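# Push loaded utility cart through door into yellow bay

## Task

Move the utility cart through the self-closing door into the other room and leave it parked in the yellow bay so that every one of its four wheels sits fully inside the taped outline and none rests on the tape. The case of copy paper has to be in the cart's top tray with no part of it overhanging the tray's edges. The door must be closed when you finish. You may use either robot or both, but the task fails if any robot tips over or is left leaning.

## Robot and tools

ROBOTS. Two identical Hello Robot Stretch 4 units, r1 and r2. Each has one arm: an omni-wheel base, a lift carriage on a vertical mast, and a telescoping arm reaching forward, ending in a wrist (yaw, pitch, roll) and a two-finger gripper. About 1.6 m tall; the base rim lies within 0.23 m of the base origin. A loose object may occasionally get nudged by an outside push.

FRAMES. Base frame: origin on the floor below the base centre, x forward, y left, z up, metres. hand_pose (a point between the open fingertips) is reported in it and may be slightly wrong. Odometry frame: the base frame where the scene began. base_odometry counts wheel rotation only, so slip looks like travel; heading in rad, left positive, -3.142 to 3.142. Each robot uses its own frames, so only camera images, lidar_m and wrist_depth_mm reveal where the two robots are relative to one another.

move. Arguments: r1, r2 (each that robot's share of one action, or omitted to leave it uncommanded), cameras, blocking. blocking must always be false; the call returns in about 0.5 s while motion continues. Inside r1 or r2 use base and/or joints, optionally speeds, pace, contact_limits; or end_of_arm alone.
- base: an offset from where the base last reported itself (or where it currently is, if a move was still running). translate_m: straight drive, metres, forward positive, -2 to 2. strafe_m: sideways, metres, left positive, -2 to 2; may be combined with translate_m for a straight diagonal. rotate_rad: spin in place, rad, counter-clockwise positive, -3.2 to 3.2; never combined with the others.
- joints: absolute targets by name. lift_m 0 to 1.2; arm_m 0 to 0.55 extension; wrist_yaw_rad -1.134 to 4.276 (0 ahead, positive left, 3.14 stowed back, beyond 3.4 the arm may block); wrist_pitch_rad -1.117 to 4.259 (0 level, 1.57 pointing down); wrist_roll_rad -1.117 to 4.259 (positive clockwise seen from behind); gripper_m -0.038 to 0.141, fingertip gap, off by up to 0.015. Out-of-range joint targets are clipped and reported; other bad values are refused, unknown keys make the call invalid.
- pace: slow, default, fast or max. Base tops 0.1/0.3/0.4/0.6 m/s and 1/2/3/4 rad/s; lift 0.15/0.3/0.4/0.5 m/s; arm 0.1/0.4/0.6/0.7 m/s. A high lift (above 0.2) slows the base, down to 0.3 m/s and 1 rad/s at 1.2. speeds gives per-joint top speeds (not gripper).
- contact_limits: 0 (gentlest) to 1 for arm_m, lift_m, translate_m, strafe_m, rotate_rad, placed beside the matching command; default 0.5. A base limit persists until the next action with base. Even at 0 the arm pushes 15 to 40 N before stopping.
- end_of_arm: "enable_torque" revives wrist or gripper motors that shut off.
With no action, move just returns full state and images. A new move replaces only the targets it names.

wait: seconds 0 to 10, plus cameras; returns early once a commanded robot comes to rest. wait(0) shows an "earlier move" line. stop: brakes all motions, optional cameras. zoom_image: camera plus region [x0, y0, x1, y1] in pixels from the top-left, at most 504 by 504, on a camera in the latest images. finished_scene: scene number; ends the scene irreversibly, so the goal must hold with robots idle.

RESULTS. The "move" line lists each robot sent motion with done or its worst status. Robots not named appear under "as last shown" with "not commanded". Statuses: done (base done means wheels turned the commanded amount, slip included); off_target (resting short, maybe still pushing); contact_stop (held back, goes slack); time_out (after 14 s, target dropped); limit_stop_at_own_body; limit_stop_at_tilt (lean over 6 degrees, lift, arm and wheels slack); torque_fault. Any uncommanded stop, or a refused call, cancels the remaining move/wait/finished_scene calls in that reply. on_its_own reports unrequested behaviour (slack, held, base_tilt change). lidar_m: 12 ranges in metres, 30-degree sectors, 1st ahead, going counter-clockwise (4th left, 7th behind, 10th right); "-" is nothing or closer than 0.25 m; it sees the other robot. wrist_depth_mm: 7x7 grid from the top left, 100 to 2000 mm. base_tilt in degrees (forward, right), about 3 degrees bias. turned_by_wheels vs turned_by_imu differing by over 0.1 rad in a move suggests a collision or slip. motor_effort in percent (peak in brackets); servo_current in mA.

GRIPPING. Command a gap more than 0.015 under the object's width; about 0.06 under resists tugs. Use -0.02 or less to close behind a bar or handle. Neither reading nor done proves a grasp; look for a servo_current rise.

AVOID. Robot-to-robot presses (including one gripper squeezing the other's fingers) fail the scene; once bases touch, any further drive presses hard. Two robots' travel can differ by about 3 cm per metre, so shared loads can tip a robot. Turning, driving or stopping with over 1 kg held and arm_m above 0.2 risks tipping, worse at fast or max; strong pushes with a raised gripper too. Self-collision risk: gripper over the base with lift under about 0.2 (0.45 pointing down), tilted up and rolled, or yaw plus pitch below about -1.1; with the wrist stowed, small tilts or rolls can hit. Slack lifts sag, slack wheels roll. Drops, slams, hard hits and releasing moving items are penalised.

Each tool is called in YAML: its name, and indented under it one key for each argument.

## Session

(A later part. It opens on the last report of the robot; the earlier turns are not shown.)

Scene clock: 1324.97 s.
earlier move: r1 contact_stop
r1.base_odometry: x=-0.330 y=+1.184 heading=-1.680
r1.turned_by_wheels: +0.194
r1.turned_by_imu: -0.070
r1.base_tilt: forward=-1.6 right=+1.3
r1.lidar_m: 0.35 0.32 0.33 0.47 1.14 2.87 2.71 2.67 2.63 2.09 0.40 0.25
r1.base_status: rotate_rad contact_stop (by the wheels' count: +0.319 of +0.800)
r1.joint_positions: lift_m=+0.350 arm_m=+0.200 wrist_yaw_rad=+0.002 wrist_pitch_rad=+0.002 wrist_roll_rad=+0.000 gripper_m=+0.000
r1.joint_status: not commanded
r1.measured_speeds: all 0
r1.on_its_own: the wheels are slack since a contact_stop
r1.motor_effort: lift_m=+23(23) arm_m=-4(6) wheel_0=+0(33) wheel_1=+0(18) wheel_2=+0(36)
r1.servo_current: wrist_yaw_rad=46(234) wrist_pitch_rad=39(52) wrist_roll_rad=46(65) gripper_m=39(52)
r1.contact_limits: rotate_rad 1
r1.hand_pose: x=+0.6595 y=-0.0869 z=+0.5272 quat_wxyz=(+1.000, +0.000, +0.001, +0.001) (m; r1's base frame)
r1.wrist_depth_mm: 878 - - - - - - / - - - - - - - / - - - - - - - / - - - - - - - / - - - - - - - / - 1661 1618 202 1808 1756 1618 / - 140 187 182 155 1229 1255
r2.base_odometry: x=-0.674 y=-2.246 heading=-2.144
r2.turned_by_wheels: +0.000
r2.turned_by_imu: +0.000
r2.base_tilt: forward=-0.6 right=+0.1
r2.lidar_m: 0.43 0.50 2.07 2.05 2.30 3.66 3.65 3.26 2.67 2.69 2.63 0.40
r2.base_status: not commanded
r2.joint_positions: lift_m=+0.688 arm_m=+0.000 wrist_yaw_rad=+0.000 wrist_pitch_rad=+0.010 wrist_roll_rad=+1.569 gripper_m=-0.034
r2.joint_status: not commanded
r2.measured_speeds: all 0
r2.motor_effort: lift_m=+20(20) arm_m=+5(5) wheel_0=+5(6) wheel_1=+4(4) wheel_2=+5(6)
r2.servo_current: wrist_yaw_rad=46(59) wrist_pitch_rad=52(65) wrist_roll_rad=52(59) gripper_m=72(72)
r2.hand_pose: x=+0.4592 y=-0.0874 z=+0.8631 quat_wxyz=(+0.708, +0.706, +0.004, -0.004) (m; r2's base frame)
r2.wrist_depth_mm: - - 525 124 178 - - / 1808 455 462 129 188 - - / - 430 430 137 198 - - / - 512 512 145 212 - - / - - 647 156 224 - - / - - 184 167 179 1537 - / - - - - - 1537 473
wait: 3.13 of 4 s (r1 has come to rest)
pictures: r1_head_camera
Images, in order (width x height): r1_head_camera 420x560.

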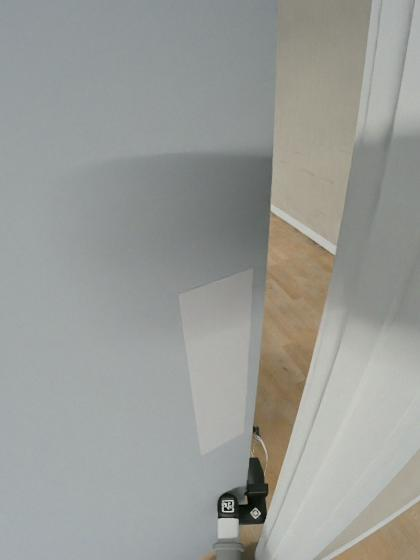

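move:
  blocking: false
  r1: {"base":{"translate_m":-0.45},"joints":{"arm_m":0.0},"pace":"slow"}
  cameras: []

wait:
  seconds: 8
  cameras: []

wait:
  seconds: 4
  cameras: ["r1_head_camera"]

Scene clock: 1336.77 s.
move: r1 contact_stop
r1.base_odometry: x=-0.329 y=+1.195 heading=-1.679
r1.turned_by_wheels: +0.001
r1.turned_by_imu: -0.001
r1.base_tilt: forward=-1.5 right=+1.3
r1.lidar_m: 0.35 0.31 0.35 0.46 1.26 2.88 2.69 2.66 2.62 2.10 0.42 0.25
r1.base_status: translate_m moving
r1.joint_positions: lift_m=+0.350 arm_m=+0.209 wrist_yaw_rad=+0.015 wrist_pitch_rad=+0.002 wrist_roll_rad=+0.000 gripper_m=+0.000
r1.joint_status: arm_m contact_stop
r1.measured_speeds: translate_m=-0.048 strafe_m=+0.001 rotate_rad=+0.000 lift_m=+0.000 arm_m=+0.052 wrist_yaw_rad=+0.000 wrist_pitch_rad=+0.000 wrist_roll_rad=+0.000
r1.on_its_own: arm_m is slack since a contact_stop (your +0.000 is given up)
r1.motor_effort: lift_m=+23(23) arm_m=-1(23) wheel_0=-4(11) wheel_1=-7(7) wheel_2=+17(25)
r1.servo_current: wrist_yaw_rad=78(91) wrist_pitch_rad=39(46) wrist_roll_rad=46(59) gripper_m=39(46)
r1.hand_pose: x=+0.6700 y=-0.0832 z=+0.5272 quat_wxyz=(+1.000, +0.000, +0.001, +0.007) (m; r1's base frame)
r1.wrist_depth_mm: 878 - - - - - - / - - - - - - - / - - - - - - - / - - - - - - - / - - - - - - - / 1921 1397 1618 203 1808 1863 1576 / - 140 187 183 155 1255 1281
r2: as last shown
r2.base_tilt: forward=-0.7 right=+0.1
r2.lidar_m: 0.40 0.50 2.07 2.06 2.32 3.68 3.64 3.28 2.68 2.67 2.63 0.39
r2.servo_current: wrist_yaw_rad=52(59) wrist_pitch_rad=59(65) wrist_roll_rad=39(52) gripper_m=72(72)
r2.wrist_depth_mm: - - 521 124 178 - - / 1756 455 459 129 188 - - / - 427 430 137 198 - - / - 512 517 145 212 - - / - - 640 156 224 - - / - - 185 167 178 1537 - / - - - - - 1618 473
pictures: none
No camera images: "cameras" was empty.

not run: a stop that you did not command came earlier in this reply.

not run: a stop that you did not command came earlier in this reply.

stop:
  cameras: ["r1_head_camera","r1_wrist_camera"]

Scene clock: 1340.40 s.
earlier move: r1 contact_stop
r1.base_odometry: x=-0.296 y=+1.500 heading=-1.680
r1.turned_by_wheels: +0.000
r1.turned_by_imu: +0.001
r1.base_tilt: forward=-1.6 right=+1.2
r1.lidar_m: 0.53 0.56 0.61 0.78 2.52 2.78 2.41 2.38 2.57 2.22 1.13 0.52
r1.base_status: translate_m stopped (by the wheels' count: -0.318 of -0.450)
r1.joint_positions: lift_m=+0.350 arm_m=+0.514 wrist_yaw_rad=+0.007 wrist_pitch_rad=+0.002 wrist_roll_rad=+0.000 gripper_m=+0.000
r1.joint_status: arm_m contact_stop (moved +0.314 of -0.200)
r1.measured_speeds: all 0
r1.on_its_own: arm_m is slack since a contact_stop (your +0.000 is given up)
r1.motor_effort: lift_m=+23(23) arm_m=+0(23) wheel_0=-1(11) wheel_1=-1(7) wheel_2=+3(25)
r1.servo_current: wrist_yaw_rad=59(98) wrist_pitch_rad=39(52) wrist_roll_rad=39(65) gripper_m=46(46)
r1.hand_pose: x=+0.9738 y=-0.0854 z=+0.5272 quat_wxyz=(+1.000, +0.000, +0.001, +0.003) (m; r1's base frame)
r1.wrist_depth_mm: 878 - - - - - - / - - - - - - - / - - - - - - - / - - - - - - - / - - - - - - - / 1618 1397 1618 202 1863 1808 1618 / - 140 187 182 155 1255 1255
r2.base_odometry: x=-0.674 y=-2.246 heading=-2.144
r2.turned_by_wheels: +0.000
r2.turned_by_imu: +0.001
r2.base_tilt: forward=-0.7 right=+0.0
r2.lidar_m: 0.42 0.50 2.10 2.05 2.32 3.69 3.67 3.25 2.70 2.69 2.60 0.40
r2.base_status: not commanded
r2.joint_positions: lift_m=+0.688 arm_m=+0.000 wrist_yaw_rad=+0.000 wrist_pitch_rad=+0.010 wrist_roll_rad=+1.569 gripper_m=-0.034
r2.joint_status: not commanded
r2.measured_speeds: all 0
r2.motor_effort: lift_m=+20(20) arm_m=+4(5) wheel_0=+5(6) wheel_1=+4(4) wheel_2=+5(6)
r2.servo_current: wrist_yaw_rad=46(59) wrist_pitch_rad=59(65) wrist_roll_rad=39(65) gripper_m=59(72)
r2.hand_pose: x=+0.4592 y=-0.0874 z=+0.8631 quat_wxyz=(+0.708, +0.706, +0.004, -0.004) (m; r2's base frame)
r2.wrist_depth_mm: - - 521 124 178 - - / 1756 455 459 129 187 - - / - 427 436 137 198 - - / - 512 512 145 213 - - / - - 640 156 224 - - / - - 185 167 179 1537 - / - - - - - 1576 477
pictures: r1_head_camera, r1_wrist_camera
Images, in order (width x height): r1_head_camera 420x560, r1_wrist_camera 616x392.

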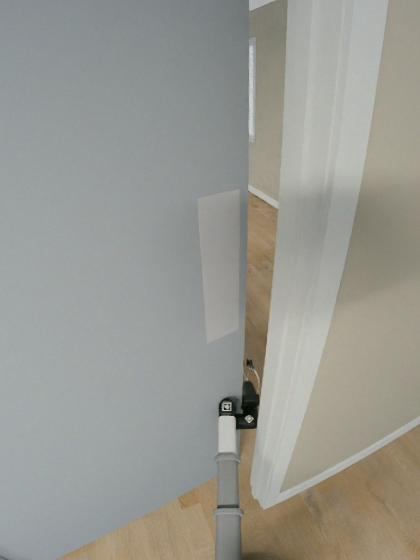

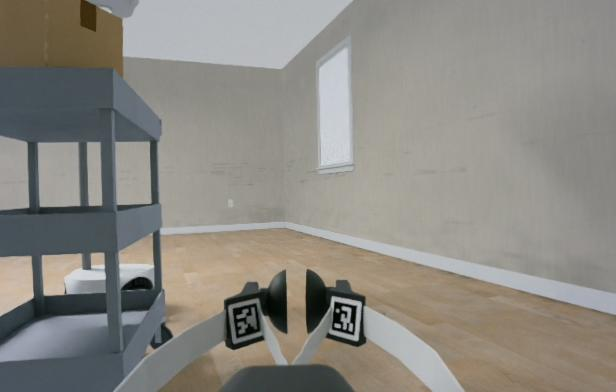

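move:
  blocking: false
  r1: {"base":{"translate_m":0.4},"joints":{"arm_m":0.55},"pace":"slow","contact_limits":{"arm_m":1.0}}
  cameras: []

wait:
  seconds: 6
  cameras: ["r1_head_camera"]

Scene clock: 1354.40 s.
move: r1 moving
r1.base_odometry: x=-0.297 y=+1.488 heading=-1.681
r1.turned_by_wheels: -0.001
r1.turned_by_imu: -0.001
r1.base_tilt: forward=-1.6 right=+1.3
r1.lidar_m: 0.54 0.58 0.61 0.78 2.52 2.76 2.42 2.39 2.58 2.20 1.13 0.52
r1.base_status: translate_m moving
r1.joint_positions: lift_m=+0.350 arm_m=+0.526 wrist_yaw_rad=+0.005 wrist_pitch_rad=+0.002 wrist_roll_rad=+0.000 gripper_m=+0.000
r1.joint_status: arm_m moving
joint sent to its limit — r1.arm_m, upper limit.
r1.measured_speeds: translate_m=+0.046 strafe_m=+0.000 rotate_rad=-0.005 lift_m=+0.000 arm_m=+0.047 wrist_yaw_rad=-0.001 wrist_pitch_rad=+0.000 wrist_roll_rad=+0.000
r1.motor_effort: lift_m=+23(23) arm_m=+14(17) wheel_0=+2(6) wheel_1=+7(8) wheel_2=-19(21)
r1.servo_current: wrist_yaw_rad=46(72) wrist_pitch_rad=39(46) wrist_roll_rad=59(65) gripper_m=46(46)
r1.contact_limits: arm_m 1
r1.hand_pose: x=+0.9855 y=-0.0860 z=+0.5272 quat_wxyz=(+1.000, +0.000, +0.001, +0.003) (m; r1's base frame)
r1.wrist_depth_mm: 866 - - - - - - / - - - - - - - / - - - - - - - / - - - - - - - / - - - - - - - / 1576 1618 1618 203 1863 1808 1576 / - 140 187 183 155 1255 1255
r2: as last shown
r2.turned_by_imu: +0.000
r2.base_tilt: forward=-0.7 right=+0.1
r2.lidar_m: 0.43 0.51 2.07 2.05 2.32 3.68 3.64 3.27 2.71 2.66 2.63 0.38
r2.servo_current: wrist_yaw_rad=52(59) wrist_pitch_rad=59(65) wrist_roll_rad=39(52) gripper_m=65(72)
r2.wrist_depth_mm: - - 521 124 178 - - / - 459 455 129 187 - - / - 427 433 137 198 - - / - 504 517 145 213 - - / - - 647 156 223 - - / - - 185 167 179 1576 - / - - - - - 1537 473
pictures: none
No camera images: "cameras" was empty.

Scene clock: 1360.40 s.
earlier move: r1 contact_stop
r1.base_odometry: x=-0.343 y=+1.146 heading=-1.844
r1.turned_by_wheels: -0.163
r1.turned_by_imu: -0.188
r1.base_tilt: forward=-1.5 right=+1.3
r1.lidar_m: 0.25 0.29 0.28 0.36 0.72 2.74 2.87 2.70 2.78 2.17 0.60 0.25
r1.base_status: translate_m contact_stop
r1.joint_positions: lift_m=+0.350 arm_m=+0.549 wrist_yaw_rad=+0.002 wrist_pitch_rad=+0.002 wrist_roll_rad=+0.000 gripper_m=+0.000
r1.joint_status: all done
joint sent to its limit — r1.arm_m, upper limit.
r1.measured_speeds: all 0
r1.on_its_own: the wheels are slack since a contact_stop
r1.motor_effort: lift_m=+23(23) arm_m=+5(17) wheel_0=-1(24) wheel_1=-1(8) wheel_2=+0(29)
r1.servo_current: wrist_yaw_rad=39(78) wrist_pitch_rad=52(52) wrist_roll_rad=59(78) gripper_m=46(59)
r1.contact_limits: arm_m 1
r1.hand_pose: x=+1.0080 y=-0.0868 z=+0.5272 quat_wxyz=(+1.000, +0.000, +0.001, +0.001) (m; r1's base frame)
r1.wrist_depth_mm: - - - - - - - / - - - - - - - / - - - - - - - / - - - - - - - / - - - - - - - / 1921 1921 1576 203 183 1499 - / 1336 1308 188 183 155 1229 1205
r2.base_odometry: x=-0.674 y=-2.246 heading=-2.144
r2.turned_by_wheels: +0.000
r2.turned_by_imu: +0.001
r2.base_tilt: forward=-0.7 right=+0.1
r2.lidar_m: 0.42 0.51 2.06 2.07 2.33 3.68 3.66 3.26 2.70 2.67 2.62 0.39
r2.base_status: not commanded
r2.joint_positions: lift_m=+0.688 arm_m=+0.000 wrist_yaw_rad=+0.000 wrist_pitch_rad=+0.010 wrist_roll_rad=+1.569 gripper_m=-0.034
r2.joint_status: not commanded
r2.measured_speeds: all 0
r2.motor_effort: lift_m=+20(20) arm_m=+5(5) wheel_0=+5(6) wheel_1=+4(4) wheel_2=+5(6)
r2.servo_current: wrist_yaw_rad=46(59) wrist_pitch_rad=65(72) wrist_roll_rad=46(65) gripper_m=72(72)
r2.hand_pose: x=+0.4592 y=-0.0874 z=+0.8631 quat_wxyz=(+0.708, +0.706, +0.004, -0.004) (m; r2's base frame)
r2.wrist_depth_mm: - - 525 124 178 - - / 1756 455 459 129 188 - - / - 427 433 137 199 - - / - 512 517 145 213 - - / - - 640 156 224 - - / - - 185 167 178 1537 - / - - - - - 1576 473
wait: 6.00 s; no rest
pictures: r1_head_camera
Images, in order (width x height): r1_head_camera 420x560.

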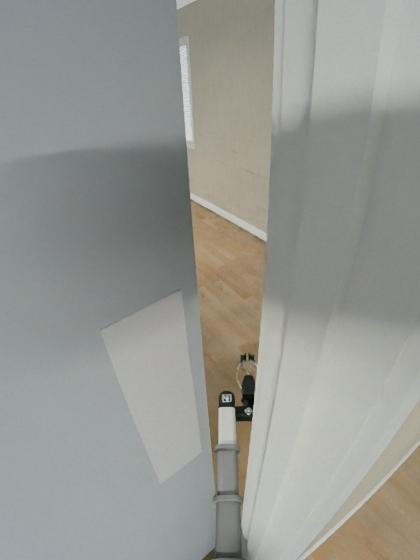

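move:
  blocking: false
  r1: {"base":{"rotate_rad":0.6},"pace":"slow","contact_limits":{"rotate_rad":1.0}}
  cameras: []

wait:
  seconds: 4
  cameras: ["r1_head_camera"]

Scene clock: 1374.70 s.
earlier move: r1 contact_stop
move: r1 moving
r1.base_odometry: x=-0.344 y=+1.145 heading=-1.725
r1.turned_by_wheels: +0.119
r1.turned_by_imu: +0.077
r1.base_tilt: forward=-1.6 right=+1.4
r1.lidar_m: 0.25 0.31 0.31 0.38 0.80 2.82 2.79 2.70 2.80 2.09 0.37 0.25
r1.base_status: earlier translate_m contact_stop (by the wheels' count: +0.358 of +0.400); rotate_rad moving
r1.joint_positions: lift_m=+0.350 arm_m=+0.549 wrist_yaw_rad=+0.002 wrist_pitch_rad=+0.002 wrist_roll_rad=+0.000 gripper_m=+0.000
r1.joint_status: not commanded
r1.measured_speeds: translate_m=+0.002 strafe_m=-0.012 rotate_rad=+0.474 lift_m=+0.000 arm_m=+0.000 wrist_yaw_rad=+0.000 wrist_pitch_rad=+0.000 wrist_roll_rad=+0.000
r1.motor_effort: lift_m=+23(23) arm_m=+5(6) wheel_0=-33(33) wheel_1=-11(12) wheel_2=-23(23)
r1.servo_current: wrist_yaw_rad=59(59) wrist_pitch_rad=46(46) wrist_roll_rad=52(59) gripper_m=46(52)
r1.contact_limits: arm_m 1; rotate_rad 1
r1.hand_pose: x=+1.0080 y=-0.0869 z=+0.5272 quat_wxyz=(+1.000, +0.000, +0.001, +0.001) (m; r1's base frame)
r1.wrist_depth_mm: - - - - - - - / - - - - - - - / - - - - - - - / - - - - - - - / - - - - - - - / 1921 1983 1618 203 1863 1618 - / 1336 1281 183 183 156 1229 1281
r2: as last shown
r2.turned_by_imu: +0.000
r2.base_tilt: forward=-0.6 right=+0.0
r2.lidar_m: 0.40 0.51 2.05 2.05 2.28 3.69 3.64 3.27 2.70 2.67 2.62 0.38
r2.motor_effort: lift_m=+20(20) arm_m=+5(5) wheel_0=+5(6) wheel_1=+4(4) wheel_2=+5(5)
r2.servo_current: wrist_yaw_rad=46(59) wrist_pitch_rad=59(65) wrist_roll_rad=39(52) gripper_m=59(72)
r2.wrist_depth_mm: - - 517 124 178 - - / - 455 455 129 187 - - / - 430 433 137 198 - - / - 512 517 145 212 - - / - - 640 156 223 - - / - - 184 167 178 1576 - / - - - - - 1576 477
pictures: none
No camera images: "cameras" was empty.

Scene clock: 1375.90 s.
earlier move: r1 contact_stop
r1.base_odometry: x=-0.344 y=+1.167 heading=-1.617
r1.turned_by_wheels: +0.109
r1.turned_by_imu: +0.013
r1.base_tilt: forward=-1.6 right=+1.3
r1.lidar_m: 0.25 0.30 0.31 0.40 0.82 2.83 2.80 2.69 2.81 2.07 0.45 0.25
r1.base_status: rotate_rad contact_stop (by the wheels' count: +0.227 of +0.600)
r1.joint_positions: lift_m=+0.350 arm_m=+0.549 wrist_yaw_rad=+0.002 wrist_pitch_rad=+0.002 wrist_roll_rad=+0.000 gripper_m=+0.000
r1.joint_status: not commanded
r1.measured_speeds: all 0
r1.on_its_own: the wheels are slack since a contact_stop
r1.motor_effort: lift_m=+20(23) arm_m=-2(6) wheel_0=+0(33) wheel_1=+0(13) wheel_2=+0(33)
r1.servo_current: wrist_yaw_rad=72(72) wrist_pitch_rad=52(52) wrist_roll_rad=72(72) gripper_m=39(52)
r1.contact_limits: arm_m 1; rotate_rad 1
r1.hand_pose: x=+1.0081 y=-0.0869 z=+0.5274 quat_wxyz=(+1.000, +0.000, +0.001, +0.001) (m; r1's base frame)
r1.wrist_depth_mm: - - - - - - - / - - - - - - - / - - - - - - - / - - - - - - - / - - - - - - - / 1921 1863 1618 204 1808 1661 - / 1336 1255 187 183 155 1255 1255
r2.base_odometry: x=-0.674 y=-2.246 heading=-2.144
r2.turned_by_wheels: +0.000
r2.turned_by_imu: +0.000
r2.base_tilt: forward=-0.7 right=+0.0
r2.lidar_m: 0.41 0.50 2.08 2.05 2.27 3.66 3.63 3.26 2.70 2.67 2.62 0.40
r2.base_status: not commanded
r2.joint_positions: lift_m=+0.688 arm_m=+0.000 wrist_yaw_rad=+0.000 wrist_pitch_rad=+0.010 wrist_roll_rad=+1.569 gripper_m=-0.034
r2.joint_status: not commanded
r2.measured_speeds: all 0
r2.motor_effort: lift_m=+20(20) arm_m=+4(5) wheel_0=+5(6) wheel_1=+4(4) wheel_2=+5(5)
r2.servo_current: wrist_yaw_rad=46(59) wrist_pitch_rad=52(65) wrist_roll_rad=39(52) gripper_m=65(72)
r2.hand_pose: x=+0.4592 y=-0.0874 z=+0.8631 quat_wxyz=(+0.708, +0.706, +0.004, -0.004) (m; r2's base frame)
r2.wrist_depth_mm: - - 525 124 178 - - / 1708 455 459 129 188 - - / - 430 433 137 198 - - / - 512 517 145 213 - - / - - 640 156 224 - - / - - 185 167 179 1576 - / - - - - - 1576 469
wait: 1.20 of 4 s (r1 has come to rest)
pictures: r1_head_camera
Images, in order (width x height): r1_head_camera 420x560.

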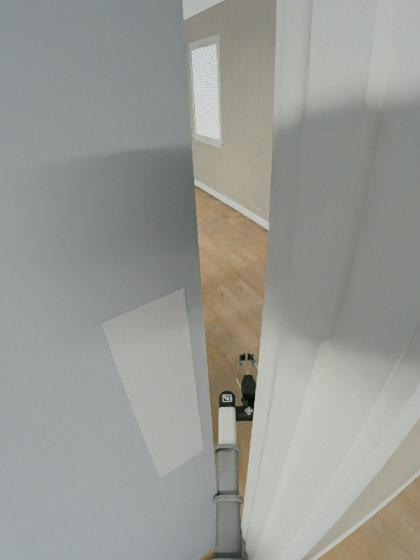

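move:
  blocking: false
  r1: {"base":{"translate_m":0.15,"strafe_m":0.2},"pace":"slow","contact_limits":{"translate_m":1.0,"strafe_m":1.0}}
  cameras: []

wait:
  seconds: 4
  cameras: ["r1_head_camera"]

r1: "contact_limits": translate_m and strafe_m are given together and make one move, which takes one limit: state it under one of them only
Scene clock: 1385.23 s.
r1.base_odometry: x=-0.344 y=+1.167 heading=-1.617
r1.turned_by_wheels: +0.000
r1.turned_by_imu: +0.000
r1.base_tilt: forward=-1.6 right=+1.3
r1.lidar_m: 0.25 0.30 0.31 0.43 0.83 2.79 2.78 2.70 2.79 2.05 0.46 0.25
r1.base_status: rotate_rad contact_stop (by the wheels' count: +0.227 of +0.600)
r1.joint_positions: lift_m=+0.350 arm_m=+0.549 wrist_yaw_rad=+0.002 wrist_pitch_rad=+0.002 wrist_roll_rad=+0.000 gripper_m=+0.000
r1.joint_status: not commanded
r1.measured_speeds: all 0
r1.on_its_own: the wheels are slack since a contact_stop
r1.motor_effort: lift_m=+20(23) arm_m=-4(6) wheel_0=+0(33) wheel_1=+0(13) wheel_2=+0(33)
r1.servo_current: wrist_yaw_rad=52(72) wrist_pitch_rad=39(52) wrist_roll_rad=39(72) gripper_m=46(52)
r1.contact_limits: arm_m 1; rotate_rad 1
r1.hand_pose: x=+1.0081 y=-0.0869 z=+0.5274 quat_wxyz=(+1.000, +0.000, +0.001, +0.001) (m; r1's base frame)
r1.wrist_depth_mm: - - - - - - - / - - - - - - - / - - - - - - - / - - - - - - - / - - - - - - - / 1863 1921 1576 203 1863 1661 - / 1366 1255 187 183 155 1255 1281
r2.base_odometry: x=-0.674 y=-2.246 heading=-2.144
r2.turned_by_wheels: +0.000
r2.turned_by_imu: +0.000
r2.base_tilt: forward=-0.7 right=+0.1
r2.lidar_m: 0.43 0.48 2.08 2.05 2.32 3.68 3.68 3.26 2.70 2.68 2.65 0.38
r2.base_status: not commanded
r2.joint_positions: lift_m=+0.688 arm_m=+0.000 wrist_yaw_rad=+0.000 wrist_pitch_rad=+0.010 wrist_roll_rad=+1.569 gripper_m=-0.034
r2.joint_status: not commanded
r2.measured_speeds: all 0
r2.motor_effort: lift_m=+20(20) arm_m=+5(5) wheel_0=+5(6) wheel_1=+4(4) wheel_2=+5(5)
r2.servo_current: wrist_yaw_rad=52(59) wrist_pitch_rad=59(65) wrist_roll_rad=46(52) gripper_m=65(72)
r2.hand_pose: x=+0.4592 y=-0.0874 z=+0.8631 quat_wxyz=(+0.708, +0.706, +0.004, -0.004) (m; r2's base frame)
r2.wrist_depth_mm: - - 521 124 178 - - / 1756 455 455 129 188 - - / - 421 433 137 198 - - / - 508 512 145 213 - - / - - 634 156 224 - - / - - 185 167 178 1576 - / - - - - - 1576 473
pictures: none

not run: a call was refused earlier in this reply.

move:
  blocking: false
  r1: {"base":{"translate_m":0.15,"strafe_m":0.2},"pace":"slow","contact_limits":{"translate_m":1.0}}
  cameras: []

wait:
  seconds: 4
  cameras: ["r1_head_camera"]

Scene clock: 1389.33 s.
move: r1 moving
r1.base_odometry: x=-0.335 y=+1.159 heading=-1.620
r1.turned_by_wheels: -0.004
r1.turned_by_imu: -0.004
r1.base_tilt: forward=-1.5 right=+1.3
r1.lidar_m: 0.25 0.30 0.30 0.41 0.84 2.80 2.80 2.69 2.81 2.08 0.40 0.25
r1.base_status: translate_m moving; strafe_m moving
r1.joint_positions: lift_m=+0.350 arm_m=+0.549 wrist_yaw_rad=+0.002 wrist_pitch_rad=+0.002 wrist_roll_rad=+0.000 gripper_m=+0.000
r1.joint_status: not commanded
r1.measured_speeds: translate_m=+0.030 strafe_m=+0.038 rotate_rad=-0.007 lift_m=+0.000 arm_m=+0.000 wrist_yaw_rad=+0.000 wrist_pitch_rad=+0.000 wrist_roll_rad=+0.000
r1.motor_effort: lift_m=+20(20) arm_m=+4(5) wheel_0=-24(24) wheel_1=+5(10) wheel_2=-19(19)
r1.servo_current: wrist_yaw_rad=46(59) wrist_pitch_rad=39(46) wrist_roll_rad=39(59) gripper_m=39(46)
r1.contact_limits: arm_m 1; translate_m 1
r1.hand_pose: x=+1.0081 y=-0.0869 z=+0.5274 quat_wxyz=(+1.000, +0.000, +0.001, +0.001) (m; r1's base frame)
r1.wrist_depth_mm: - - - - - - - / - - - - - - - / - - - - - - - / - - - - - - - / - - - - - - - / 1921 1863 1618 204 1863 1708 - / 1336 1255 187 183 156 1255 1281
r2.base_odometry: x=-0.674 y=-2.246 heading=-2.144
r2.turned_by_wheels: +0.000
r2.turned_by_imu: +0.000
r2.base_tilt: forward=-0.7 right=+0.1
r2.lidar_m: 0.42 0.49 2.08 2.05 2.31 3.68 3.66 3.28 2.69 2.67 2.62 0.40
r2.base_status: not commanded
r2.joint_positions: lift_m=+0.688 arm_m=+0.000 wrist_yaw_rad=+0.000 wrist_pitch_rad=+0.010 wrist_roll_rad=+1.569 gripper_m=-0.034
r2.joint_status: not commanded
r2.measured_speeds: all 0
r2.motor_effort: lift_m=+20(20) arm_m=+4(5) wheel_0=+5(6) wheel_1=+4(4) wheel_2=+5(6)
r2.servo_current: wrist_yaw_rad=46(52) wrist_pitch_rad=59(65) wrist_roll_rad=46(52) gripper_m=59(72)
r2.hand_pose: x=+0.4592 y=-0.0874 z=+0.8631 quat_wxyz=(+0.708, +0.706, +0.004, -0.004) (m; r2's base frame)
r2.wrist_depth_mm: - - 525 124 179 - - / 1708 459 455 129 187 - - / - 427 433 137 199 - - / - 512 517 145 213 - - / - - 647 156 224 - - / - - 184 167 178 1576 - / - - - - - 1537 477
pictures: none
No camera images: "cameras" was empty.

Scene clock: 1391.80 s.
earlier move: r1 contact_stop
r1.base_odometry: x=-0.284 y=+1.166 heading=-1.769
r1.turned_by_wheels: -0.149
r1.turned_by_imu: -0.168
r1.base_tilt: forward=-1.6 right=+1.3
r1.lidar_m: 0.25 0.27 0.26 0.32 0.55 2.68 2.98 2.71 2.75 2.24 0.83 0.25
r1.base_status: translate_m contact_stop (by the wheels' count: -0.003 of +0.150); strafe_m contact_stop (by the wheels' count: +0.056 of +0.200)
r1.joint_positions: lift_m=+0.350 arm_m=+0.549 wrist_yaw_rad=+0.002 wrist_pitch_rad=+0.002 wrist_roll_rad=+0.000 gripper_m=+0.000
r1.joint_status: not commanded
r1.measured_speeds: all 0
r1.on_its_own: the wheels are slack since a contact_stop
r1.motor_effort: lift_m=+20(20) arm_m=+4(5) wheel_0=+0(29) wheel_1=+0(10) wheel_2=+0(36)
r1.servo_current: wrist_yaw_rad=59(78) wrist_pitch_rad=33(52) wrist_roll_rad=46(65) gripper_m=39(52)
r1.contact_limits: arm_m 1; translate_m 1
r1.hand_pose: x=+1.0081 y=-0.0869 z=+0.5274 quat_wxyz=(+1.000, +0.000, +0.001, +0.001) (m; r1's base frame)
r1.wrist_depth_mm: - - - - - - - / - - - - - - - / - - - - - - - / - - - - - - - / - - - - - - - / 1863 1921 1576 204 180 - - / 1336 1255 187 183 155 1255 1182
r2.base_odometry: x=-0.674 y=-2.246 heading=-2.144
r2.turned_by_wheels: +0.000
r2.turned_by_imu: +0.000
r2.base_tilt: forward=-0.7 right=+0.1
r2.lidar_m: 0.41 0.50 2.06 2.05 2.31 3.68 3.67 3.28 2.67 2.69 2.62 0.39
r2.base_status: not commanded
r2.joint_positions: lift_m=+0.688 arm_m=+0.000 wrist_yaw_rad=+0.000 wrist_pitch_rad=+0.010 wrist_roll_rad=+1.569 gripper_m=-0.034
r2.joint_status: not commanded
r2.measured_speeds: all 0
r2.motor_effort: lift_m=+20(20) arm_m=+4(5) wheel_0=+5(6) wheel_1=+4(4) wheel_2=+5(6)
r2.servo_current: wrist_yaw_rad=46(52) wrist_pitch_rad=59(65) wrist_roll_rad=46(59) gripper_m=59(72)
r2.hand_pose: x=+0.4592 y=-0.0874 z=+0.8631 quat_wxyz=(+0.708, +0.706, +0.004, -0.004) (m; r2's base frame)
r2.wrist_depth_mm: - - 525 124 179 - - / 1756 455 459 129 188 - - / - 427 430 137 198 - - / - 512 517 145 213 - - / - - 647 156 224 - - / - - 184 167 179 1576 - / - - - - - 1537 477
wait: 2.47 of 4 s (r1 has come to rest)
pictures: r1_head_camera
Images, in order (width x height): r1_head_camera 420x560.

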